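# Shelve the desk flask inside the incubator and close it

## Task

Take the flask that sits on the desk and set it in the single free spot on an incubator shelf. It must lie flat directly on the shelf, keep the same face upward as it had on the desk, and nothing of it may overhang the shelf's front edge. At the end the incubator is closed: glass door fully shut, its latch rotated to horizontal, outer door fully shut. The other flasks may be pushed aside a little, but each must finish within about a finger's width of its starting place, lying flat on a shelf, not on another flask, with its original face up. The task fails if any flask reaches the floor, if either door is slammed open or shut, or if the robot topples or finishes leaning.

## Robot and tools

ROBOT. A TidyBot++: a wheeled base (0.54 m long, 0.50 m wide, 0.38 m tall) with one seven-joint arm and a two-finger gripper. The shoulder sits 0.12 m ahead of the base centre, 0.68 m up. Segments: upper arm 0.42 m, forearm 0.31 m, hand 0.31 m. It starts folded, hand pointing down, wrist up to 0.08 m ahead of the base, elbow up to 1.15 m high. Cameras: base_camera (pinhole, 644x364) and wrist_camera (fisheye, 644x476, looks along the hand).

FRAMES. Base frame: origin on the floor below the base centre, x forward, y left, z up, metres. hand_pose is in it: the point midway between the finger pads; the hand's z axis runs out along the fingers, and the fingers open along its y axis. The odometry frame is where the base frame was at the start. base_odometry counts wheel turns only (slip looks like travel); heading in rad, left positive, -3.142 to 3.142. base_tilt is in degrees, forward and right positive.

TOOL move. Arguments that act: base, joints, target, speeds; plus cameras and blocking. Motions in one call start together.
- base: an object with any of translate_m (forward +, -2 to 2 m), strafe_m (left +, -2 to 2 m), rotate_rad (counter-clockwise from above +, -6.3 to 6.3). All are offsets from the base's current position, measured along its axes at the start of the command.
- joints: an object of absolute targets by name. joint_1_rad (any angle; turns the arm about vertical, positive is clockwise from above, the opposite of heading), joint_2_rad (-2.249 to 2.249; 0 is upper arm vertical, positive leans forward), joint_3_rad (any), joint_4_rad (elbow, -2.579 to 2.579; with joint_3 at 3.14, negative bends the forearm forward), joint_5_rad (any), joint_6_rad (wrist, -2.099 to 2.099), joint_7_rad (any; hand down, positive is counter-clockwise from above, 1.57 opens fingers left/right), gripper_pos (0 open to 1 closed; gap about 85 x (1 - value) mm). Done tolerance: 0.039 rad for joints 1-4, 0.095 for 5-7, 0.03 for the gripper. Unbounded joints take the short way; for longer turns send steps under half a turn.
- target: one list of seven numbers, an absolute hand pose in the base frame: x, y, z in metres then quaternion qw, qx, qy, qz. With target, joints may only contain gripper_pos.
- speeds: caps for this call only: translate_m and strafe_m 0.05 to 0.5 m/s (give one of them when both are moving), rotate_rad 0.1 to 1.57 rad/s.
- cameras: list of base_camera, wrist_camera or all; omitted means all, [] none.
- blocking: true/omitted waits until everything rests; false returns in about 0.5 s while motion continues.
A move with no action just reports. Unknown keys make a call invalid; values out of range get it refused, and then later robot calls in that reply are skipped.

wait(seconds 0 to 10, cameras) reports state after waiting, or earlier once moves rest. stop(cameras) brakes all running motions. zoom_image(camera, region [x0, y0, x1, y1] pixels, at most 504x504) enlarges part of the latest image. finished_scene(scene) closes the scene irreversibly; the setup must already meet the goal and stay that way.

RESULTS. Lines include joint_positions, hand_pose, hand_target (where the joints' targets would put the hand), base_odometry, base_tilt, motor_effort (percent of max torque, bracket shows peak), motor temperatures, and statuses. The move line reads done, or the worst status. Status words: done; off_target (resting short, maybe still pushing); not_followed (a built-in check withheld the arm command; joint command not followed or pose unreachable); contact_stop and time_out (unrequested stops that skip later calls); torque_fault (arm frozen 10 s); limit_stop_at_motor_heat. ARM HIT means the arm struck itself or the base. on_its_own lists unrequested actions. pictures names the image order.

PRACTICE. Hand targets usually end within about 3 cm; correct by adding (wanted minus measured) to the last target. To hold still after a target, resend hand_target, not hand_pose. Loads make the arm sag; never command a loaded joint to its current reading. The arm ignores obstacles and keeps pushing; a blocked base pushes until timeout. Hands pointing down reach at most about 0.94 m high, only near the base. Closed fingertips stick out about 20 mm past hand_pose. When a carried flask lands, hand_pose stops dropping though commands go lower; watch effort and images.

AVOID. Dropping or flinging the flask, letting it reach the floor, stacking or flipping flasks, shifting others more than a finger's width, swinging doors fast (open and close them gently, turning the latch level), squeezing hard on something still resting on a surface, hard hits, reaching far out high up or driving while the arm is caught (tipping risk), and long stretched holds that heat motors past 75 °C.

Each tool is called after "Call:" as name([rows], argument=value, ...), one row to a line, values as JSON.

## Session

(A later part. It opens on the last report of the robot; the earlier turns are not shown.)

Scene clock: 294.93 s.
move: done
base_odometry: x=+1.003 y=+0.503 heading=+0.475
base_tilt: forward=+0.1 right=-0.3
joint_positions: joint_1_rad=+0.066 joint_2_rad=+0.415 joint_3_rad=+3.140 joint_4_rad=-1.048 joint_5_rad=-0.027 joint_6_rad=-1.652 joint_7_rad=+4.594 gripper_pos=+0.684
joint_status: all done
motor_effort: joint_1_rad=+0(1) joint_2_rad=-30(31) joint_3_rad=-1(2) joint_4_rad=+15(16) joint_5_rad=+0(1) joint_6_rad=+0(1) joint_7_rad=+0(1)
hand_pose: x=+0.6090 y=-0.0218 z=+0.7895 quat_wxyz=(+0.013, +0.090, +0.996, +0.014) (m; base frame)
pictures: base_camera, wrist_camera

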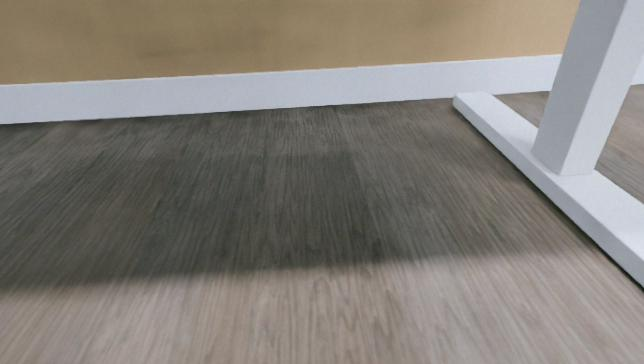

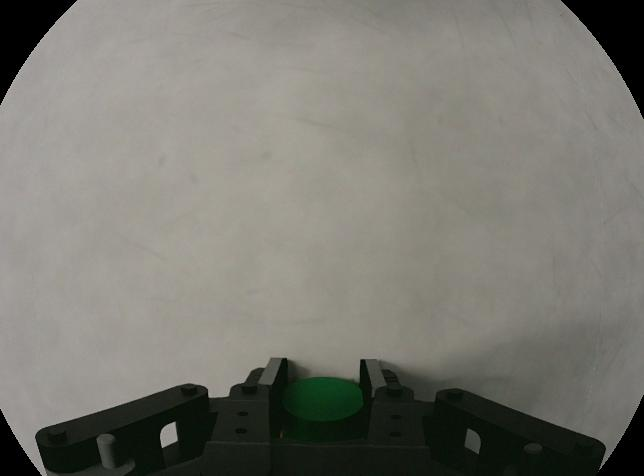

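Call:
move(joints={"joint_2_rad": 0.402, "joint_4_rad": -1.07, "joint_6_rad": -1.64})

Scene clock: 300.40 s.
move: done
base_odometry: x=+1.003 y=+0.503 heading=+0.475
base_tilt: forward=+0.0 right=-0.3
joint_positions: joint_1_rad=+0.066 joint_2_rad=+0.414 joint_3_rad=+3.140 joint_4_rad=-1.050 joint_5_rad=-0.027 joint_6_rad=-1.655 joint_7_rad=+4.594 gripper_pos=+0.684
joint_status: all done
motor_effort: joint_1_rad=+0(1) joint_2_rad=-29(30) joint_3_rad=-1(2) joint_4_rad=+15(16) joint_5_rad=-1(1) joint_6_rad=+0(1) joint_7_rad=+1(1)
hand_pose: x=+0.6075 y=-0.0217 z=+0.7894 quat_wxyz=(+0.011, +0.090, +0.996, +0.014) (m; base frame)
pictures: base_camera, wrist_camera

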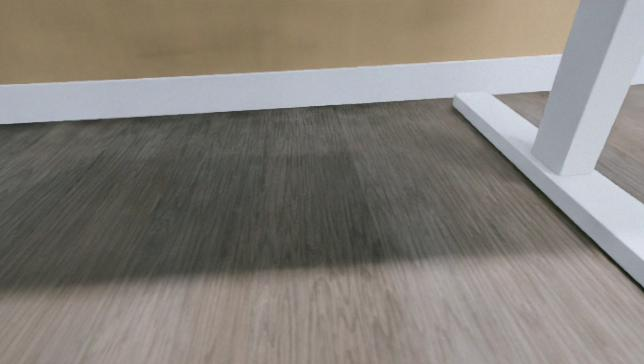

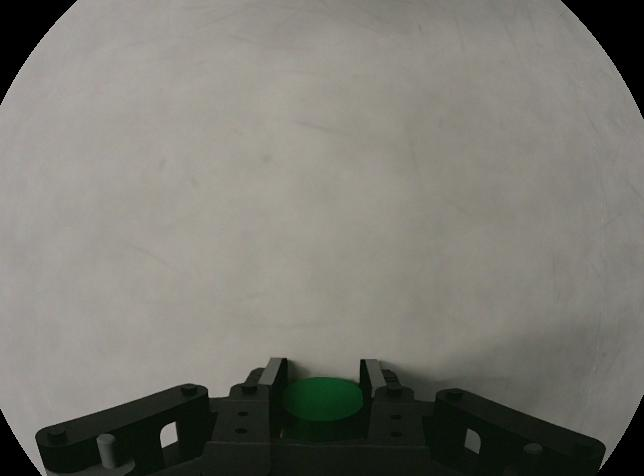

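Call:
move(joints={"joint_2_rad": 0.404, "joint_4_rad": -1.075, "joint_6_rad": -1.68}, cameras=[])

Call:
move(joints={"joint_2_rad": 0.408, "joint_4_rad": -1.08, "joint_6_rad": -1.70})

Scene clock: 305.17 s.
move: done
joint_status: all done
motor_effort: joint_1_rad=+0(1) joint_2_rad=-29(30) joint_3_rad=-2(2) joint_4_rad=+14(16) joint_5_rad=+0(1) joint_6_rad=-1(2) joint_7_rad=+0(1)
pictures: none

Scene clock: 305.60 s.
move: done
base_odometry: x=+1.003 y=+0.503 heading=+0.475
base_tilt: forward=+0.0 right=-0.3
joint_positions: joint_1_rad=+0.066 joint_2_rad=+0.413 joint_3_rad=+3.140 joint_4_rad=-1.051 joint_5_rad=-0.027 joint_6_rad=-1.673 joint_7_rad=+4.594 gripper_pos=+0.684
joint_status: all done
motor_effort: joint_1_rad=+0(1) joint_2_rad=-28(29) joint_3_rad=-1(2) joint_4_rad=+14(15) joint_5_rad=-1(1) joint_6_rad=-1(2) joint_7_rad=+0(1)
hand_pose: x=+0.6015 y=-0.0213 z=+0.7893 quat_wxyz=(+0.002, +0.090, +0.996, +0.014) (m; base frame)
pictures: base_camera, wrist_camera

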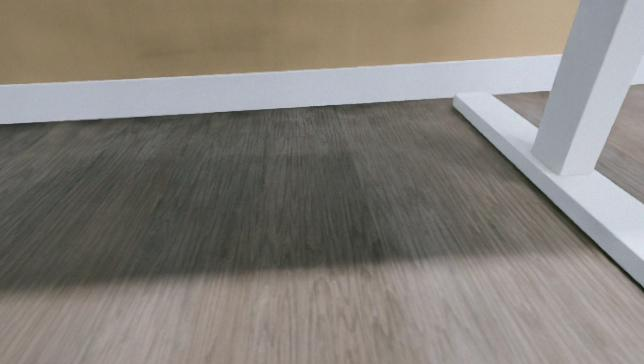

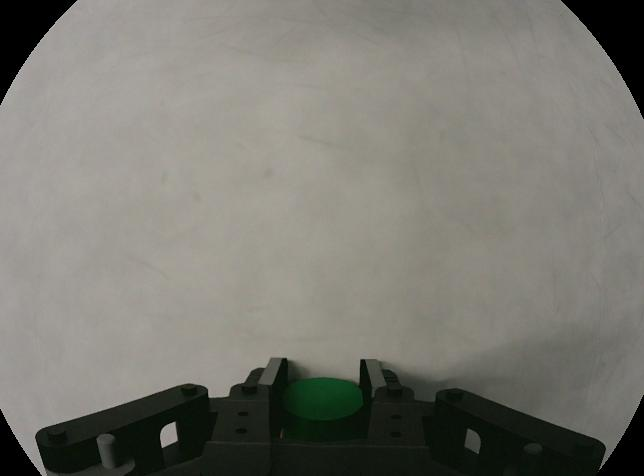

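Call:
move(joints={"gripper_pos": 0.55}, cameras=[])

Call:
move(joints={"gripper_pos": 0.2})

Call:
zoom_image(camera="wrist_camera", region=[150, 180, 500, 470])

Scene clock: 311.00 s.
move: done
joint_status: all done
motor_effort: joint_1_rad=+0(1) joint_2_rad=-28(32) joint_3_rad=-2(2) joint_4_rad=+13(17) joint_5_rad=+0(1) joint_6_rad=-1(2) joint_7_rad=+0(1)
pictures: none

Scene clock: 311.73 s.
move: done
base_odometry: x=+1.003 y=+0.503 heading=+0.475
base_tilt: forward=+0.1 right=-0.2
joint_positions: joint_1_rad=+0.066 joint_2_rad=+0.413 joint_3_rad=+3.140 joint_4_rad=-1.070 joint_5_rad=-0.027 joint_6_rad=-1.673 joint_7_rad=+4.594 gripper_pos=+0.200
joint_status: all done
motor_effort: joint_1_rad=+0(2) joint_2_rad=-31(32) joint_3_rad=-2(2) joint_4_rad=+16(17) joint_5_rad=+0(1) joint_6_rad=+0(0) joint_7_rad=+0(1)
hand_pose: x=+0.5963 y=-0.0210 z=+0.7837 quat_wxyz=(-0.007, +0.090, +0.996, +0.013) (m; base frame)
pictures: base_camera, wrist_camera

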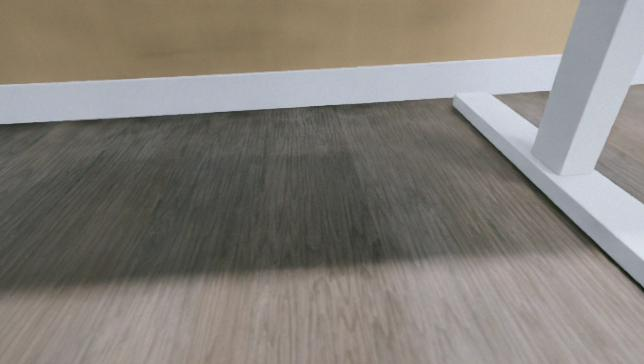

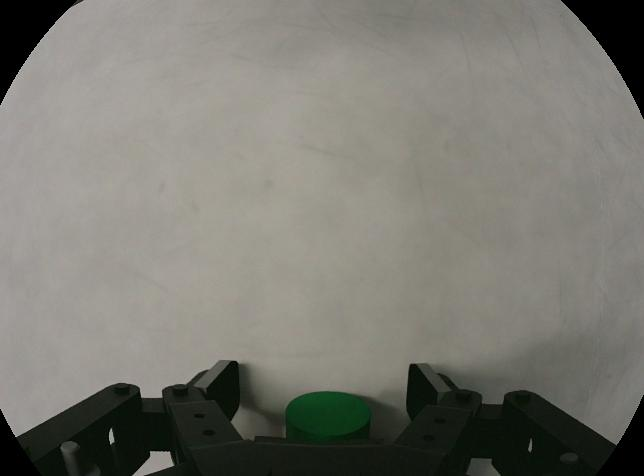

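Scaled by 1.440.

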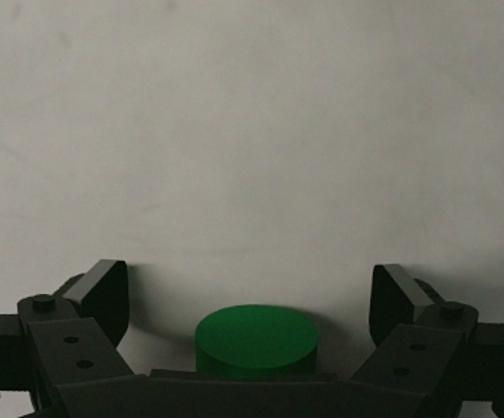

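Call:
move(joints={"joint_2_rad": 0.40, "joint_4_rad": -0.75, "joint_6_rad": -1.95})

Call:
move(base={"translate_m": -0.25}, joints={"joint_7_rad": 3.05, "gripper_pos": 0}, cameras=[])

Call:
move(joints={"joint_7_rad": 1.50})

Scene clock: 333.77 s.
move: done
joint_status: all done
motor_effort: joint_1_rad=+0(1) joint_2_rad=-30(33) joint_3_rad=-1(2) joint_4_rad=+15(18) joint_5_rad=+0(1) joint_6_rad=+1(1) joint_7_rad=+1(1)

Scene clock: 335.90 s.
move: done
base_status: done
joint_status: all done
motor_effort: joint_1_rad=+0(3) joint_2_rad=-30(34) joint_3_rad=-1(2) joint_4_rad=+16(17) joint_5_rad=+0(1) joint_6_rad=+1(2) joint_7_rad=+0(1)
pictures: none

Scene clock: 338.00 s.
move: done
base_odometry: x=+0.780 y=+0.389 heading=+0.475
base_tilt: forward=+0.1 right=-0.3
joint_positions: joint_1_rad=+0.071 joint_2_rad=+0.404 joint_3_rad=+3.140 joint_4_rad=-0.765 joint_5_rad=-0.027 joint_6_rad=-1.905 joint_7_rad=+1.577 gripper_pos=+0.000
joint_status: all done
motor_effort: joint_1_rad=+0(1) joint_2_rad=-30(31) joint_3_rad=-2(2) joint_4_rad=+16(16) joint_5_rad=+0(1) joint_6_rad=+1(1) joint_7_rad=+1(1)
hand_pose: x=+0.5941 y=-0.0241 z=+0.8813 quat_wxyz=(-0.012, +0.999, -0.027, +0.034) (m; base frame)
pictures: base_camera, wrist_camera

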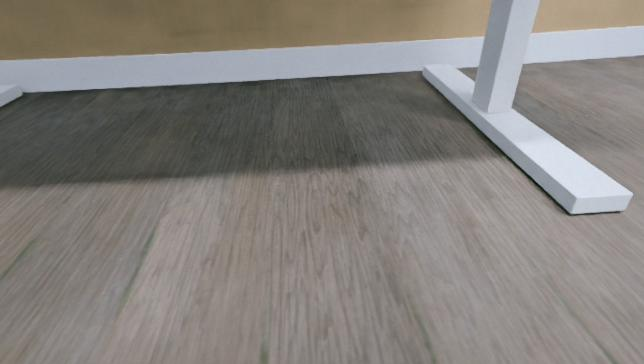

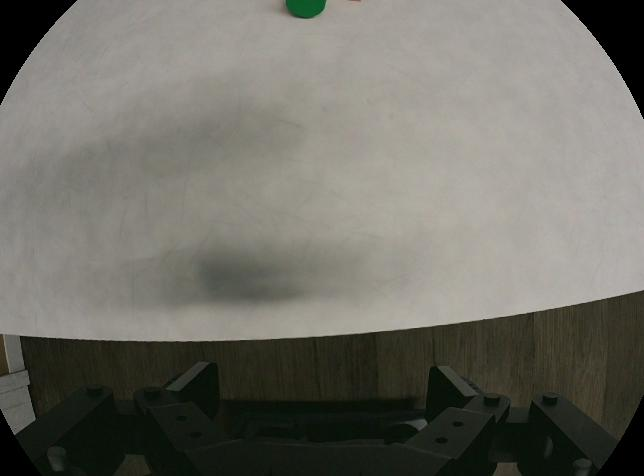

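Call:
move(base={"translate_m": 0.0126, "strafe_m": 0.096, "rotate_rad": -0.13}, cameras=[])

Call:
move(joints={"joint_1_rad": 0.02, "joint_2_rad": 0.0, "joint_4_rad": -1.95, "joint_6_rad": 0.1, "joint_7_rad": 1.57})

Scene clock: 352.50 s.
move: done
base_status: done
motor_effort: joint_1_rad=+0(4) joint_2_rad=-30(31) joint_3_rad=-1(4) joint_4_rad=+16(17) joint_5_rad=+0(1) joint_6_rad=+1(1) joint_7_rad=+0(1)
pictures: none

Scene clock: 355.57 s.
move: done
base_odometry: x=+0.748 y=+0.480 heading=+0.344
base_tilt: forward=+0.0 right=-0.4
joint_positions: joint_1_rad=+0.036 joint_2_rad=+0.022 joint_3_rad=+3.141 joint_4_rad=-1.937 joint_5_rad=-0.027 joint_6_rad=+0.047 joint_7_rad=+1.577 gripper_pos=+0.000
joint_status: all done
motor_effort: joint_1_rad=-1(1) joint_2_rad=-21(31) joint_3_rad=-1(2) joint_4_rad=+20(22) joint_5_rad=+0(1) joint_6_rad=+8(9) joint_7_rad=+1(1)
hand_pose: x=+0.7121 y=-0.0201 z=+0.8795 quat_wxyz=(+0.005, +0.816, -0.023, +0.577) (m; base frame)
pictures: base_camera, wrist_camera

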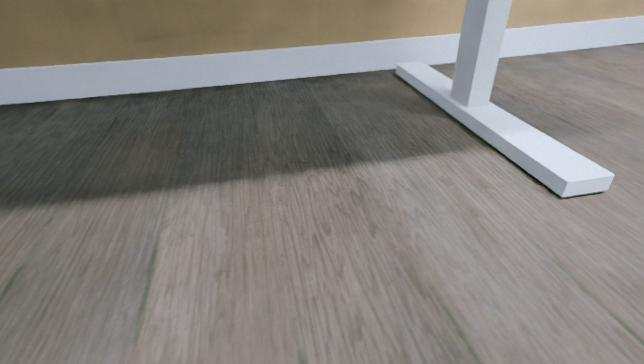

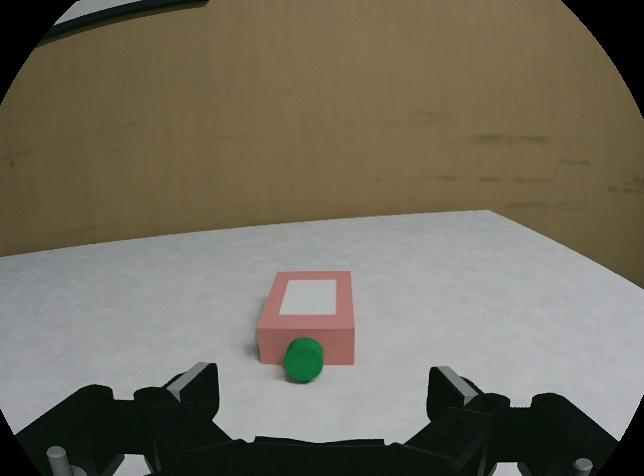

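Call:
move(joints={"joint_1_rad": -0.003, "joint_2_rad": 0.16, "joint_4_rad": -2.08, "joint_6_rad": 0.30})

Call:
zoom_image(camera="wrist_camera", region=[150, 180, 500, 470])

Scene clock: 376.20 s.
move: done
base_odometry: x=+0.748 y=+0.480 heading=+0.344
base_tilt: forward=+0.0 right=-0.3
joint_positions: joint_1_rad=+0.012 joint_2_rad=+0.155 joint_3_rad=+3.141 joint_4_rad=-2.069 joint_5_rad=-0.027 joint_6_rad=+0.251 joint_7_rad=+1.577 gripper_pos=+0.000
joint_status: all done
motor_effort: joint_1_rad=-1(2) joint_2_rad=-24(26) joint_3_rad=-1(2) joint_4_rad=+18(21) joint_5_rad=+0(1) joint_6_rad=+8(9) joint_7_rad=+1(1)
hand_pose: x=+0.7199 y=-0.0079 z=+0.7842 quat_wxyz=(+0.001, +0.834, -0.015, +0.551) (m; base frame)
pictures: base_camera, wrist_camera

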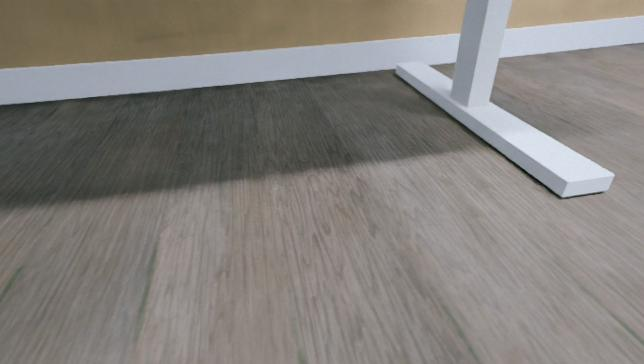

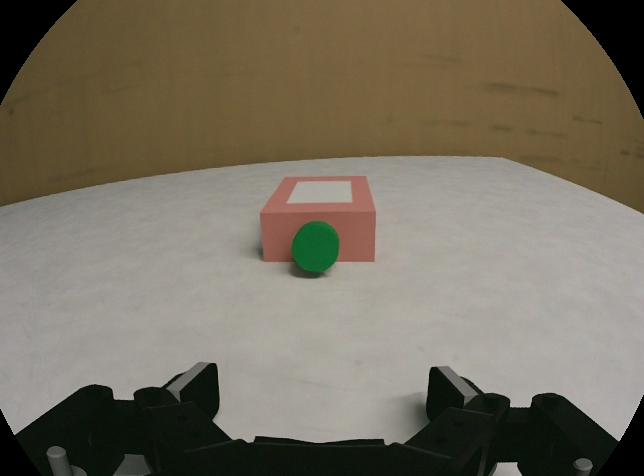

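Scaled by 1.440.

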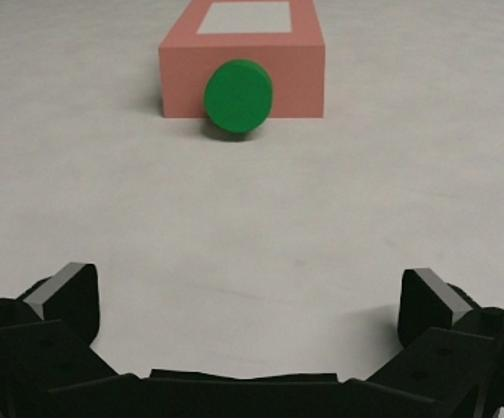

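Call:
move(base={"translate_m": 0.06}, joints={"joint_1_rad": -0.015}, speeds={"translate_m": 0.15})

Call:
zoom_image(camera="wrist_camera", region=[150, 180, 500, 470])

Scene clock: 395.50 s.
move: done
base_odometry: x=+0.804 y=+0.501 heading=+0.345
base_tilt: forward=+0.0 right=-0.3
base_status: done
joint_positions: joint_1_rad=-0.002 joint_2_rad=+0.158 joint_3_rad=+3.141 joint_4_rad=-2.071 joint_5_rad=-0.027 joint_6_rad=+0.257 joint_7_rad=+1.577 gripper_pos=+0.000
joint_status: all done
motor_effort: joint_1_rad=-1(3) joint_2_rad=-23(25) joint_3_rad=-1(2) joint_4_rad=+18(19) joint_5_rad=+0(1) joint_6_rad=+8(9) joint_7_rad=+0(1)
hand_pose: x=+0.7203 y=+0.0005 z=+0.7830 quat_wxyz=(-0.003, +0.834, -0.009, +0.552) (m; base frame)
pictures: base_camera, wrist_camera

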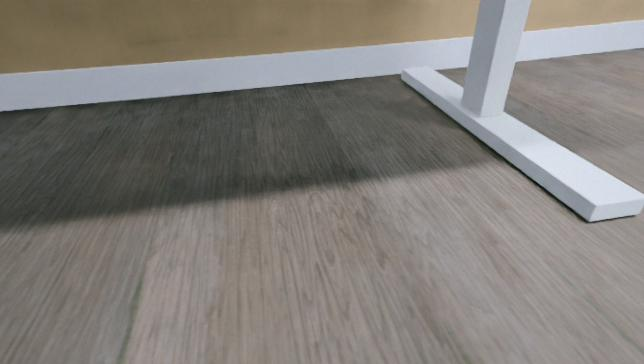

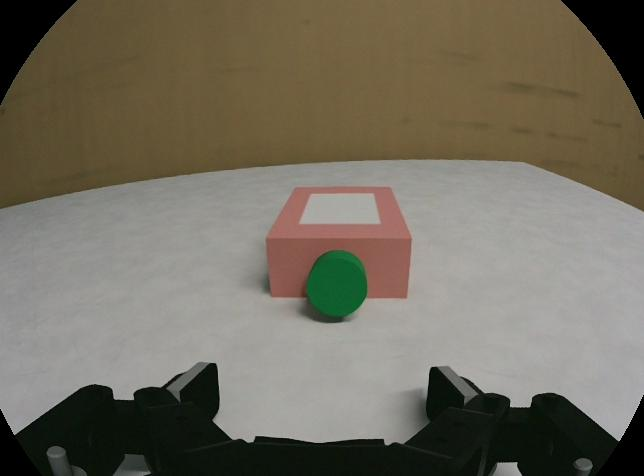

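Scaled by 1.440.

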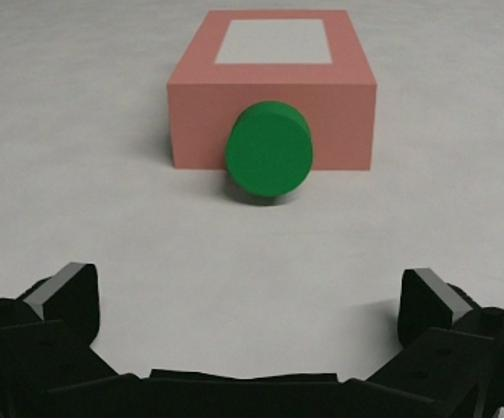

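Call:
move(joints={"joint_1_rad": 0.02, "joint_2_rad": 0.147, "joint_4_rad": -2.07, "joint_6_rad": 0.275}, cameras=[])

Call:
move(base={"translate_m": 0.06}, speeds={"translate_m": 0.1})

Call:
zoom_image(camera="wrist_camera", region=[150, 180, 500, 470])

Scene clock: 419.37 s.
move: done
joint_status: all done
motor_effort: joint_1_rad=+0(2) joint_2_rad=-24(24) joint_3_rad=+0(2) joint_4_rad=+19(19) joint_5_rad=+0(1) joint_6_rad=+8(9) joint_7_rad=+1(1)
pictures: none

Scene clock: 420.50 s.
move: done
base_odometry: x=+0.861 y=+0.521 heading=+0.345
base_tilt: forward=+0.0 right=-0.4
base_status: done
joint_positions: joint_1_rad=+0.014 joint_2_rad=+0.157 joint_3_rad=+3.141 joint_4_rad=-2.071 joint_5_rad=-0.027 joint_6_rad=+0.257 joint_7_rad=+1.577 gripper_pos=+0.000
motor_effort: joint_1_rad=+0(1) joint_2_rad=-24(27) joint_3_rad=-1(2) joint_4_rad=+18(19) joint_5_rad=+0(1) joint_6_rad=+8(9) joint_7_rad=+1(1)
hand_pose: x=+0.7202 y=-0.0091 z=+0.7836 quat_wxyz=(+0.001, +0.834, -0.016, +0.552) (m; base frame)
pictures: base_camera, wrist_camera

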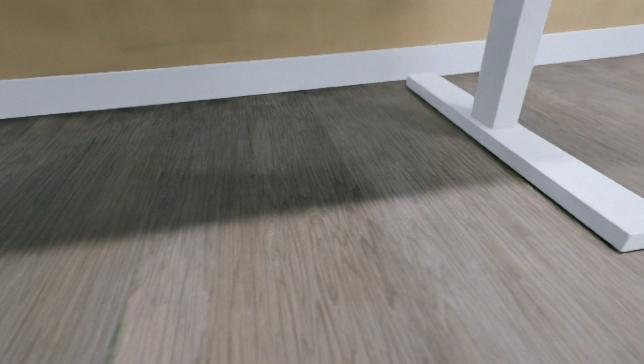

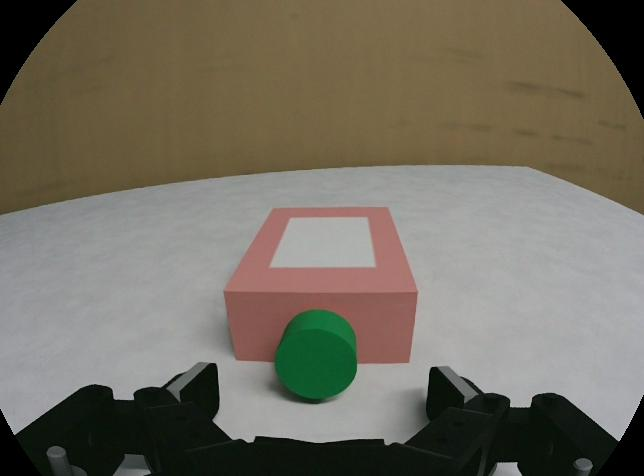

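Scaled by 1.440.

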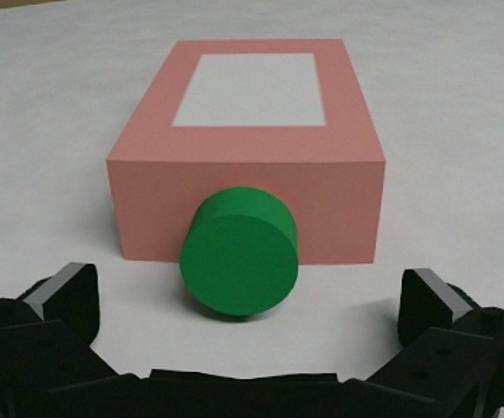

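Call:
move(base={"translate_m": 0.02}, joints={"joint_1_rad": 0.008}, speeds={"translate_m": 0.1})

Call:
zoom_image(camera="wrist_camera", region=[150, 180, 500, 470])

Scene clock: 430.57 s.
move: done
base_odometry: x=+0.879 y=+0.528 heading=+0.345
base_tilt: forward=+0.0 right=-0.3
base_status: done
joint_positions: joint_1_rad=+0.012 joint_2_rad=+0.158 joint_3_rad=+3.141 joint_4_rad=-2.071 joint_5_rad=-0.027 joint_6_rad=+0.257 joint_7_rad=+1.577 gripper_pos=+0.000
joint_status: all done
motor_effort: joint_1_rad=+0(2) joint_2_rad=-24(28) joint_3_rad=-2(2) joint_4_rad=+18(20) joint_5_rad=+0(1) joint_6_rad=+8(9) joint_7_rad=+1(1)
hand_pose: x=+0.7203 y=-0.0077 z=+0.7835 quat_wxyz=(+0.000, +0.834, -0.015, +0.552) (m; base frame)
pictures: base_camera, wrist_camera

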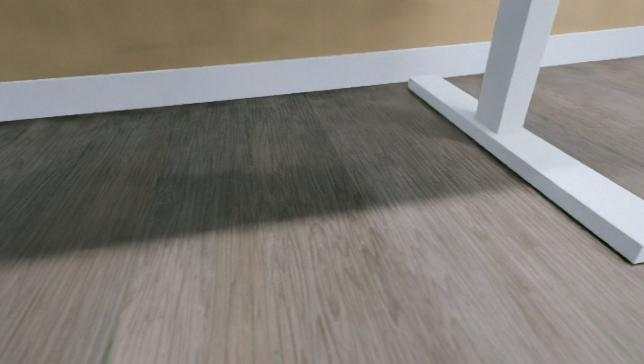

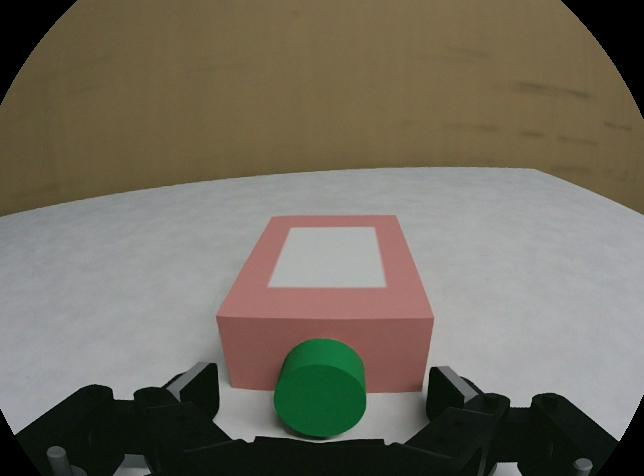

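Scaled by 1.440.

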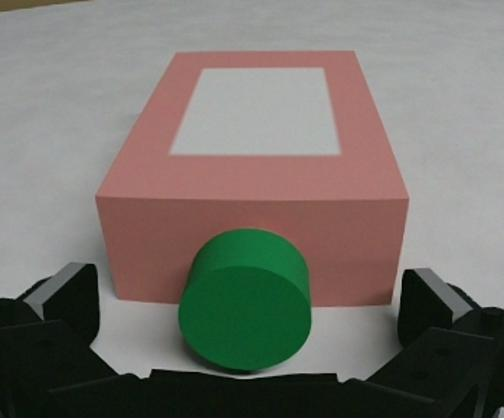

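Call:
move(joints={"gripper_pos": 0.65}, cameras=[])

Call:
move(joints={"gripper_pos": 0.85})

Call:
zoom_image(camera="wrist_camera", region=[150, 180, 500, 470])

Scene clock: 438.97 s.
move: done
joint_status: all done
motor_effort: joint_1_rad=-1(1) joint_2_rad=-21(24) joint_3_rad=-3(3) joint_4_rad=+16(18) joint_5_rad=+0(1) joint_6_rad=+6(8) joint_7_rad=+0(1)
pictures: none

Scene clock: 439.60 s.
move: off_target
base_odometry: x=+0.879 y=+0.528 heading=+0.345
base_tilt: forward=+0.0 right=-0.3
joint_positions: joint_1_rad=+0.012 joint_2_rad=+0.152 joint_3_rad=+3.141 joint_4_rad=-2.071 joint_5_rad=-0.027 joint_6_rad=+0.257 joint_7_rad=+1.577 gripper_pos=+0.680
joint_status: gripper_pos off_target (ended at +0.680, target +0.850)
motor_effort: joint_1_rad=-1(2) joint_2_rad=-21(22) joint_3_rad=-1(2) joint_4_rad=+17(17) joint_5_rad=+0(1) joint_6_rad=+7(7) joint_7_rad=+0(1)
hand_pose: x=+0.7198 y=-0.0077 z=+0.7871 quat_wxyz=(+0.000, +0.832, -0.015, +0.554) (m; base frame)
pictures: base_camera, wrist_camera

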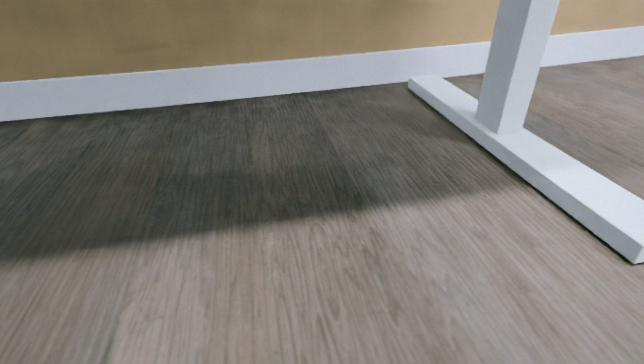

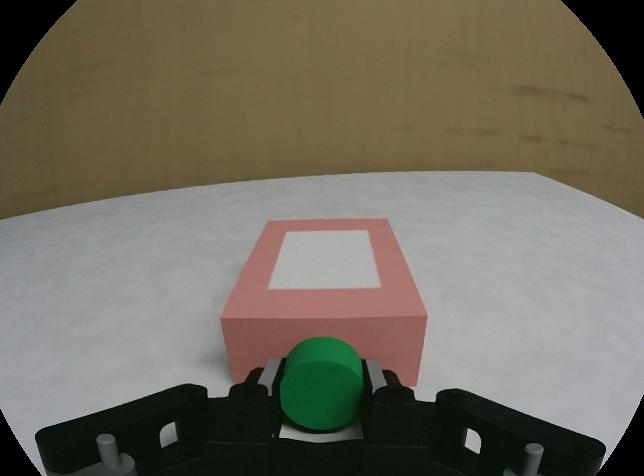

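Scaled by 1.440.

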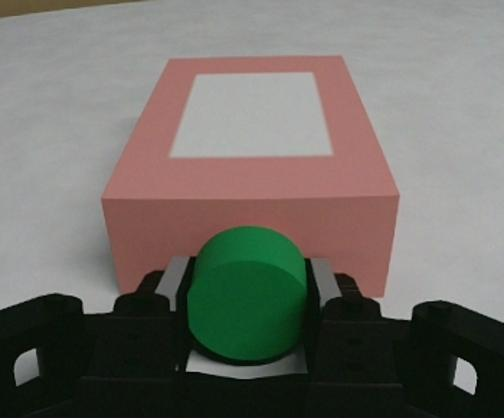

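Call:
move(joints={"joint_2_rad": 0.075, "joint_4_rad": -2.035, "joint_6_rad": 0.17})

Call:
zoom_image(camera="wrist_camera", region=[150, 180, 500, 470])

Scene clock: 454.10 s.
move: done
base_odometry: x=+0.879 y=+0.528 heading=+0.345
base_tilt: forward=+0.1 right=-0.3
joint_positions: joint_1_rad=+0.012 joint_2_rad=+0.098 joint_3_rad=+3.141 joint_4_rad=-2.057 joint_5_rad=-0.027 joint_6_rad=+0.197 joint_7_rad=+1.577 gripper_pos=+0.680
joint_status: all done
motor_effort: joint_1_rad=+0(1) joint_2_rad=-23(26) joint_3_rad=-1(2) joint_4_rad=+20(21) joint_5_rad=+0(1) joint_6_rad=+9(10) joint_7_rad=+0(1)
hand_pose: x=+0.7106 y=-0.0071 z=+0.8096 quat_wxyz=(+0.000, +0.830, -0.015, +0.558) (m; base frame)
pictures: base_camera, wrist_camera

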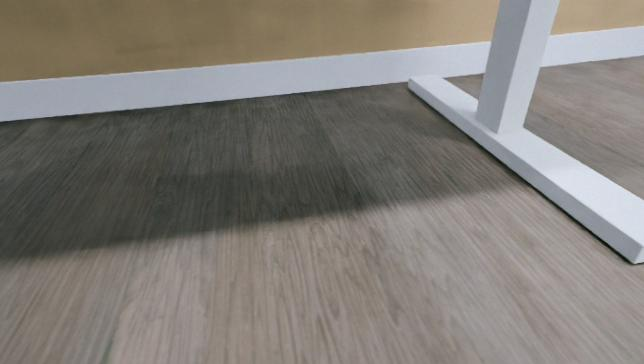

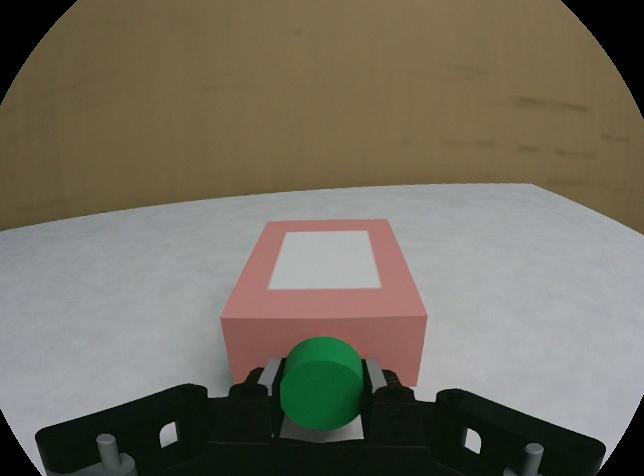

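Scaled by 1.440.

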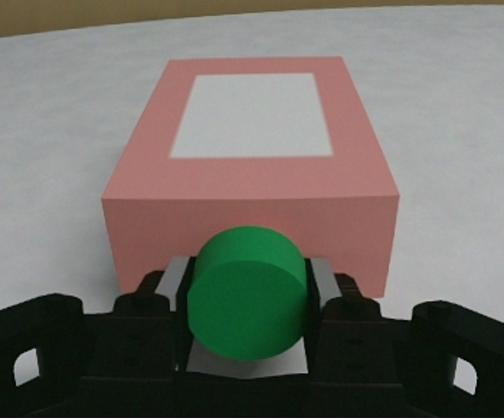

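Call:
move(joints={"joint_2_rad": -0.13, "joint_4_rad": -1.97, "joint_6_rad": -0.12}, cameras=[])

Call:
move(base={"translate_m": -0.9}, speeds={"translate_m": 0.35}, cameras=[])

Call:
move(base={"rotate_rad": -1.5}, speeds={"rotate_rad": 0.8})

Call:
zoom_image(camera="wrist_camera", region=[150, 50, 550, 380])

Scene clock: 474.87 s.
move: done
joint_status: all done
motor_effort: joint_1_rad=+0(1) joint_2_rad=-17(26) joint_3_rad=+0(2) joint_4_rad=+22(22) joint_5_rad=+0(1) joint_6_rad=+9(10) joint_7_rad=+1(1)
pictures: none

Scene clock: 478.53 s.
move: done
base_status: done
motor_effort: joint_1_rad=+0(2) joint_2_rad=-17(20) joint_3_rad=-1(4) joint_4_rad=+22(23) joint_5_rad=+0(1) joint_6_rad=+9(10) joint_7_rad=+1(1)
pictures: none

Scene clock: 481.20 s.
move: done
base_odometry: x=+0.032 y=+0.224 heading=-1.155
base_tilt: forward=+0.0 right=-0.3
base_status: done
joint_positions: joint_1_rad=+0.010 joint_2_rad=-0.119 joint_3_rad=+3.141 joint_4_rad=-1.987 joint_5_rad=-0.027 joint_6_rad=-0.076 joint_7_rad=+1.577 gripper_pos=+0.680
motor_effort: joint_1_rad=+0(3) joint_2_rad=-17(18) joint_3_rad=-1(3) joint_4_rad=+22(23) joint_5_rad=+0(1) joint_6_rad=+9(10) joint_7_rad=+1(1)
hand_pose: x=+0.6593 y=-0.0033 z=+0.8942 quat_wxyz=(-0.004, +0.826, -0.012, +0.564) (m; base frame)
pictures: base_camera, wrist_camera

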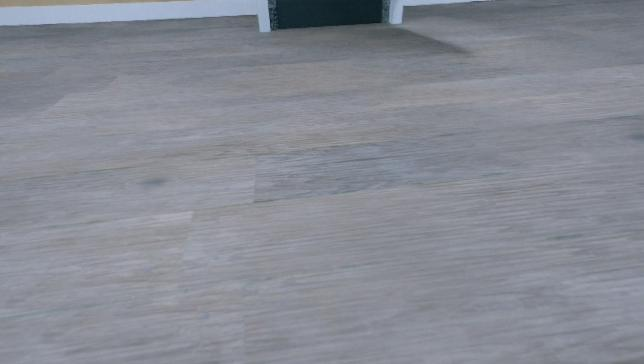

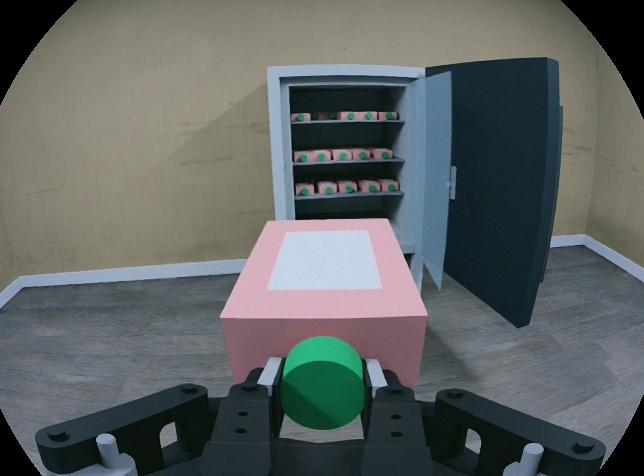

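Scaled by 1.260.

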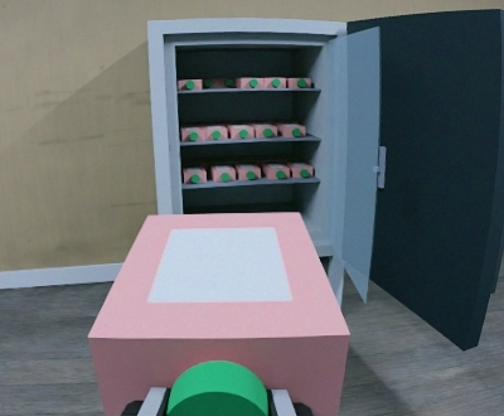

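Call:
move(base={"translate_m": 0.8}, speeds={"translate_m": 0.35})

Call:
zoom_image(camera="wrist_camera", region=[200, 50, 450, 250])

Scene clock: 498.97 s.
move: done
base_odometry: x=+0.356 y=-0.508 heading=-1.155
base_tilt: forward=+0.0 right=-0.3
base_status: done
joint_positions: joint_1_rad=+0.010 joint_2_rad=-0.119 joint_3_rad=+3.141 joint_4_rad=-1.987 joint_5_rad=-0.027 joint_6_rad=-0.077 joint_7_rad=+1.577 gripper_pos=+0.680
motor_effort: joint_1_rad=+0(1) joint_2_rad=-18(20) joint_3_rad=-1(1) joint_4_rad=+22(23) joint_5_rad=+0(1) joint_6_rad=+9(10) joint_7_rad=+1(1)
hand_pose: x=+0.6593 y=-0.0033 z=+0.8938 quat_wxyz=(-0.004, +0.826, -0.012, +0.563) (m; base frame)
pictures: base_camera, wrist_camera

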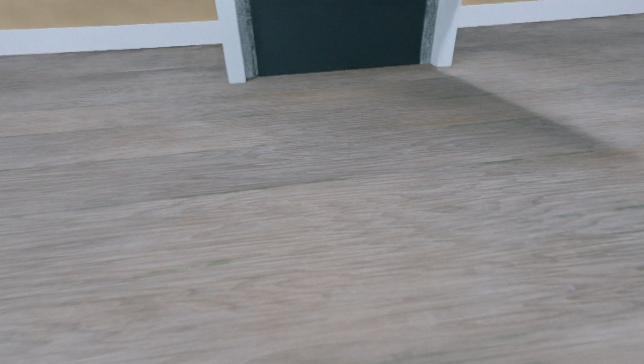

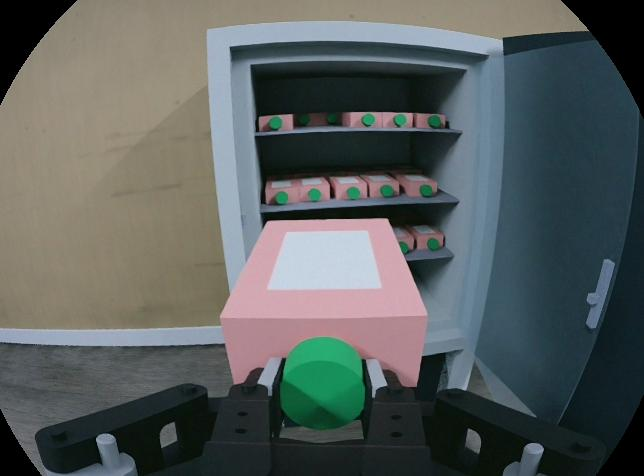

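Scaled by 2.016.

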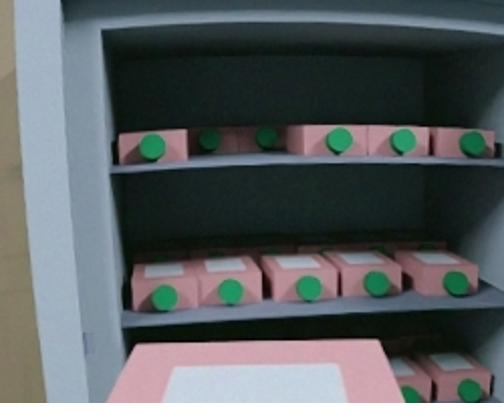

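Call:
move(base={"rotate_rad": 0.2}, speeds={"rotate_rad": 0.5}, cameras=[])

Call:
move(base={"strafe_m": -0.29}, speeds={"strafe_m": 0.3})

Call:
zoom_image(camera="wrist_camera", region=[200, 50, 450, 250])

Scene clock: 537.83 s.
move: done
base_status: done
motor_effort: joint_1_rad=-1(2) joint_2_rad=-17(18) joint_3_rad=-1(3) joint_4_rad=+22(23) joint_5_rad=+0(1) joint_6_rad=+9(10) joint_7_rad=+1(1)
pictures: none

Scene clock: 539.67 s.
move: done
base_odometry: x=+0.119 y=-0.676 heading=-0.954
base_tilt: forward=+0.0 right=-0.3
base_status: done
joint_positions: joint_1_rad=+0.007 joint_2_rad=-0.119 joint_3_rad=+3.139 joint_4_rad=-1.987 joint_5_rad=-0.027 joint_6_rad=-0.077 joint_7_rad=+1.577 gripper_pos=+0.680
motor_effort: joint_1_rad=+1(3) joint_2_rad=-17(19) joint_3_rad=+0(3) joint_4_rad=+22(23) joint_5_rad=+0(1) joint_6_rad=+10(10) joint_7_rad=+0(1)
hand_pose: x=+0.6593 y=-0.0002 z=+0.8937 quat_wxyz=(-0.005, +0.826, -0.010, +0.563) (m; base frame)
pictures: base_camera, wrist_camera

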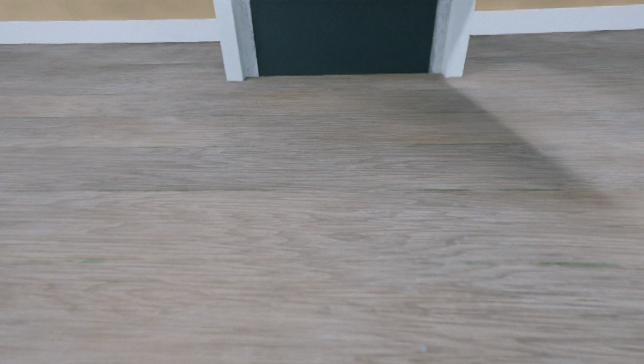

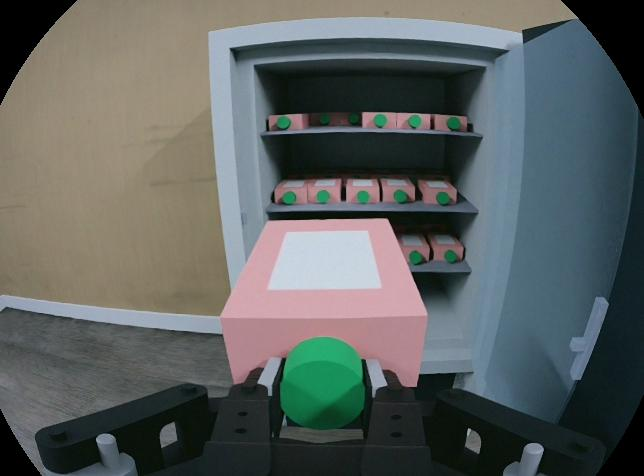

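Scaled by 2.016.

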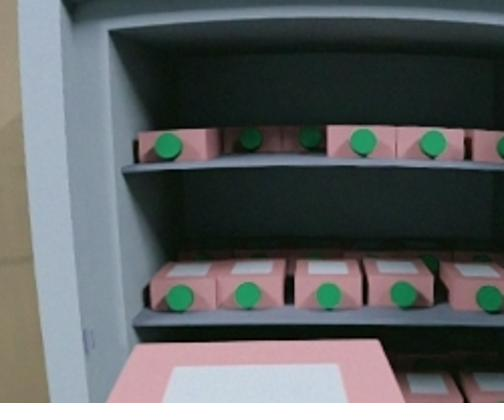

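Call:
move(base={"rotate_rad": -0.08}, joints={"joint_2_rad": -0.12, "joint_4_rad": -1.475, "joint_6_rad": -0.63})

Call:
zoom_image(camera="wrist_camera", region=[200, 50, 500, 280])

Scene clock: 572.07 s.
move: done
base_odometry: x=+0.119 y=-0.676 heading=-1.035
base_tilt: forward=+0.0 right=-0.3
base_status: done
joint_positions: joint_1_rad=+0.011 joint_2_rad=-0.119 joint_3_rad=+3.144 joint_4_rad=-1.498 joint_5_rad=-0.027 joint_6_rad=-0.580 joint_7_rad=+1.577 gripper_pos=+0.680
joint_status: all done
motor_effort: joint_1_rad=-1(3) joint_2_rad=-18(19) joint_3_rad=-1(3) joint_4_rad=+23(25) joint_5_rad=+0(1) joint_6_rad=+9(10) joint_7_rad=+1(1)
hand_pose: x=+0.6657 y=-0.0017 z=+1.0417 quat_wxyz=(-0.007, +0.830, -0.009, +0.557) (m; base frame)
pictures: base_camera, wrist_camera

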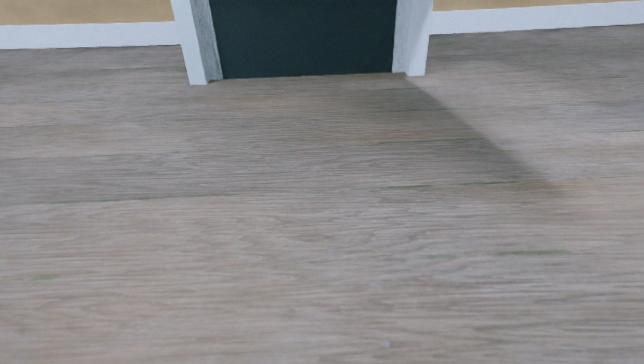

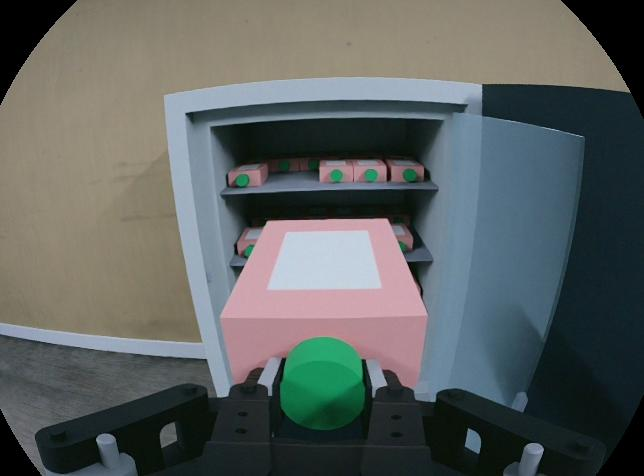

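Scaled by 1.680.

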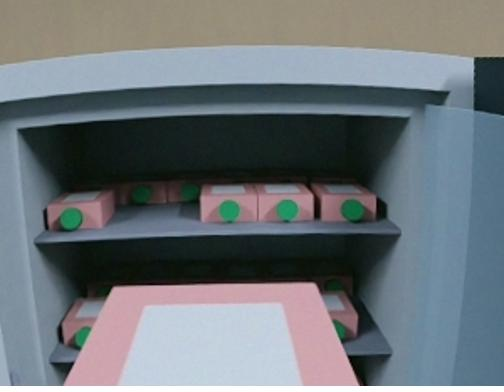

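Call:
move(base={"translate_m": 0.3, "strafe_m": 0.05}, speeds={"translate_m": 0.2})

Call:
zoom_image(camera="wrist_camera", region=[150, 80, 500, 300])

Scene clock: 591.10 s.
move: done
base_odometry: x=+0.315 y=-0.909 heading=-1.035
base_tilt: forward=+0.1 right=-0.3
base_status: done
joint_positions: joint_1_rad=+0.011 joint_2_rad=-0.107 joint_3_rad=+3.144 joint_4_rad=-1.497 joint_5_rad=-0.027 joint_6_rad=-0.585 joint_7_rad=+1.577 gripper_pos=+0.680
motor_effort: joint_1_rad=+0(2) joint_2_rad=-18(22) joint_3_rad=-1(2) joint_4_rad=+22(23) joint_5_rad=+0(1) joint_6_rad=+9(10) joint_7_rad=+0(1)
hand_pose: x=+0.6694 y=-0.0018 z=+1.0349 quat_wxyz=(-0.007, +0.834, -0.009, +0.551) (m; base frame)
pictures: base_camera, wrist_camera

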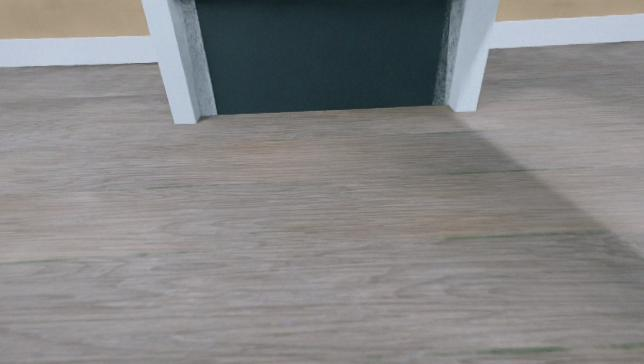

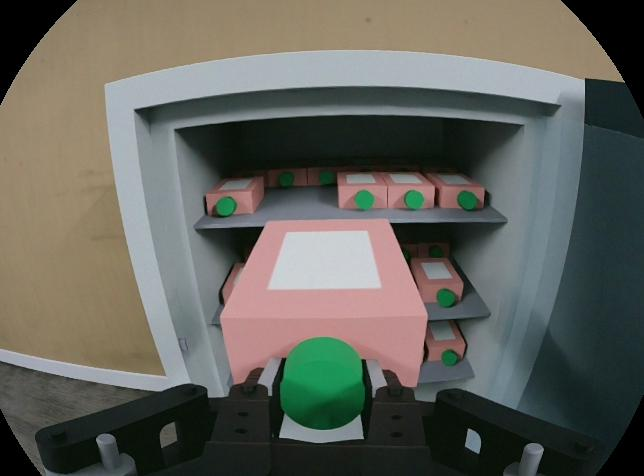

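Scaled by 1.440.

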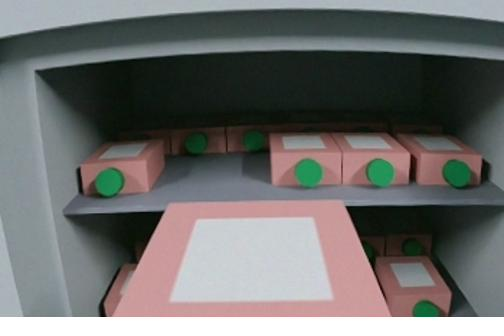

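Call:
move(base={"strafe_m": 0.056, "translate_m": 0.2}, joints={"joint_2_rad": -0.125, "joint_4_rad": -1.60, "joint_6_rad": -0.44}, speeds={"translate_m": 0.15})

Call:
zoom_image(camera="wrist_camera", region=[100, 80, 550, 380])

Scene clock: 643.70 s.
move: done
base_odometry: x=+0.465 y=-1.052 heading=-1.035
base_tilt: forward=+0.0 right=-0.3
base_status: done
joint_positions: joint_1_rad=+0.011 joint_2_rad=-0.112 joint_3_rad=+3.144 joint_4_rad=-1.599 joint_5_rad=-0.027 joint_6_rad=-0.491 joint_7_rad=+1.577 gripper_pos=+0.680
joint_status: all done
motor_effort: joint_1_rad=+0(1) joint_2_rad=-19(21) joint_3_rad=+0(2) joint_4_rad=+23(24) joint_5_rad=+0(1) joint_6_rad=+9(10) joint_7_rad=+0(1)
hand_pose: x=+0.6711 y=-0.0024 z=+1.0030 quat_wxyz=(-0.006, +0.835, -0.010, +0.550) (m; base frame)
pictures: base_camera, wrist_camera

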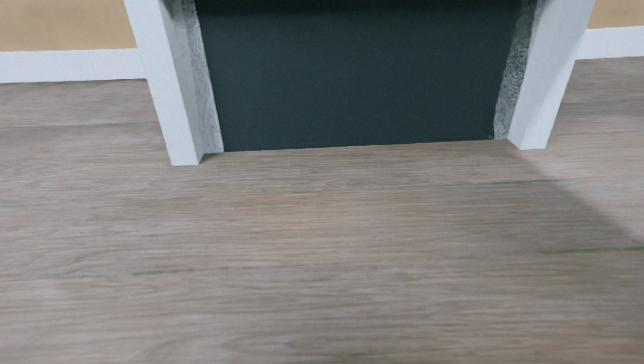

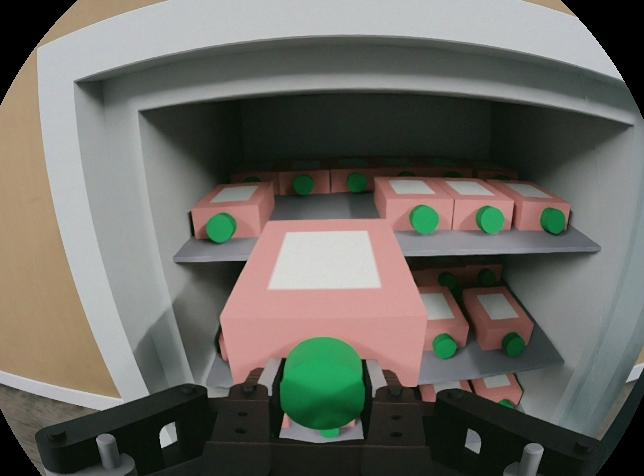

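Scaled by 1.120.

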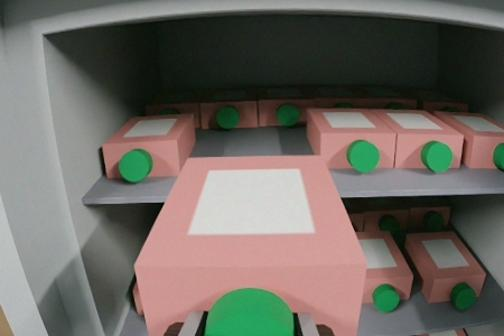

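Call:
zoom_image(camera="wrist_camera", region=[170, 140, 390, 270])

Call:
zoom_image(camera="wrist_camera", region=[350, 140, 610, 270])

Scaled by 2.291.

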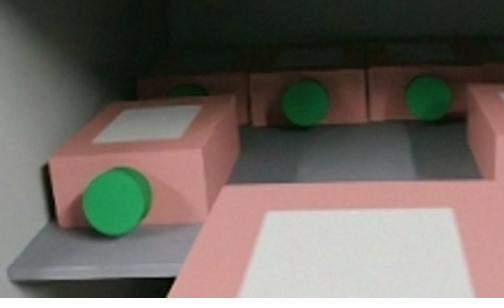

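Scaled by 1.938.

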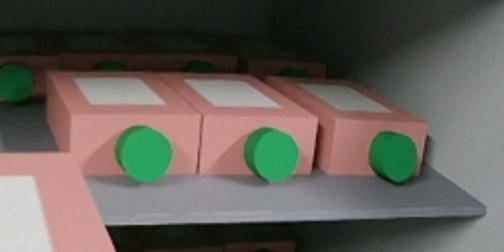

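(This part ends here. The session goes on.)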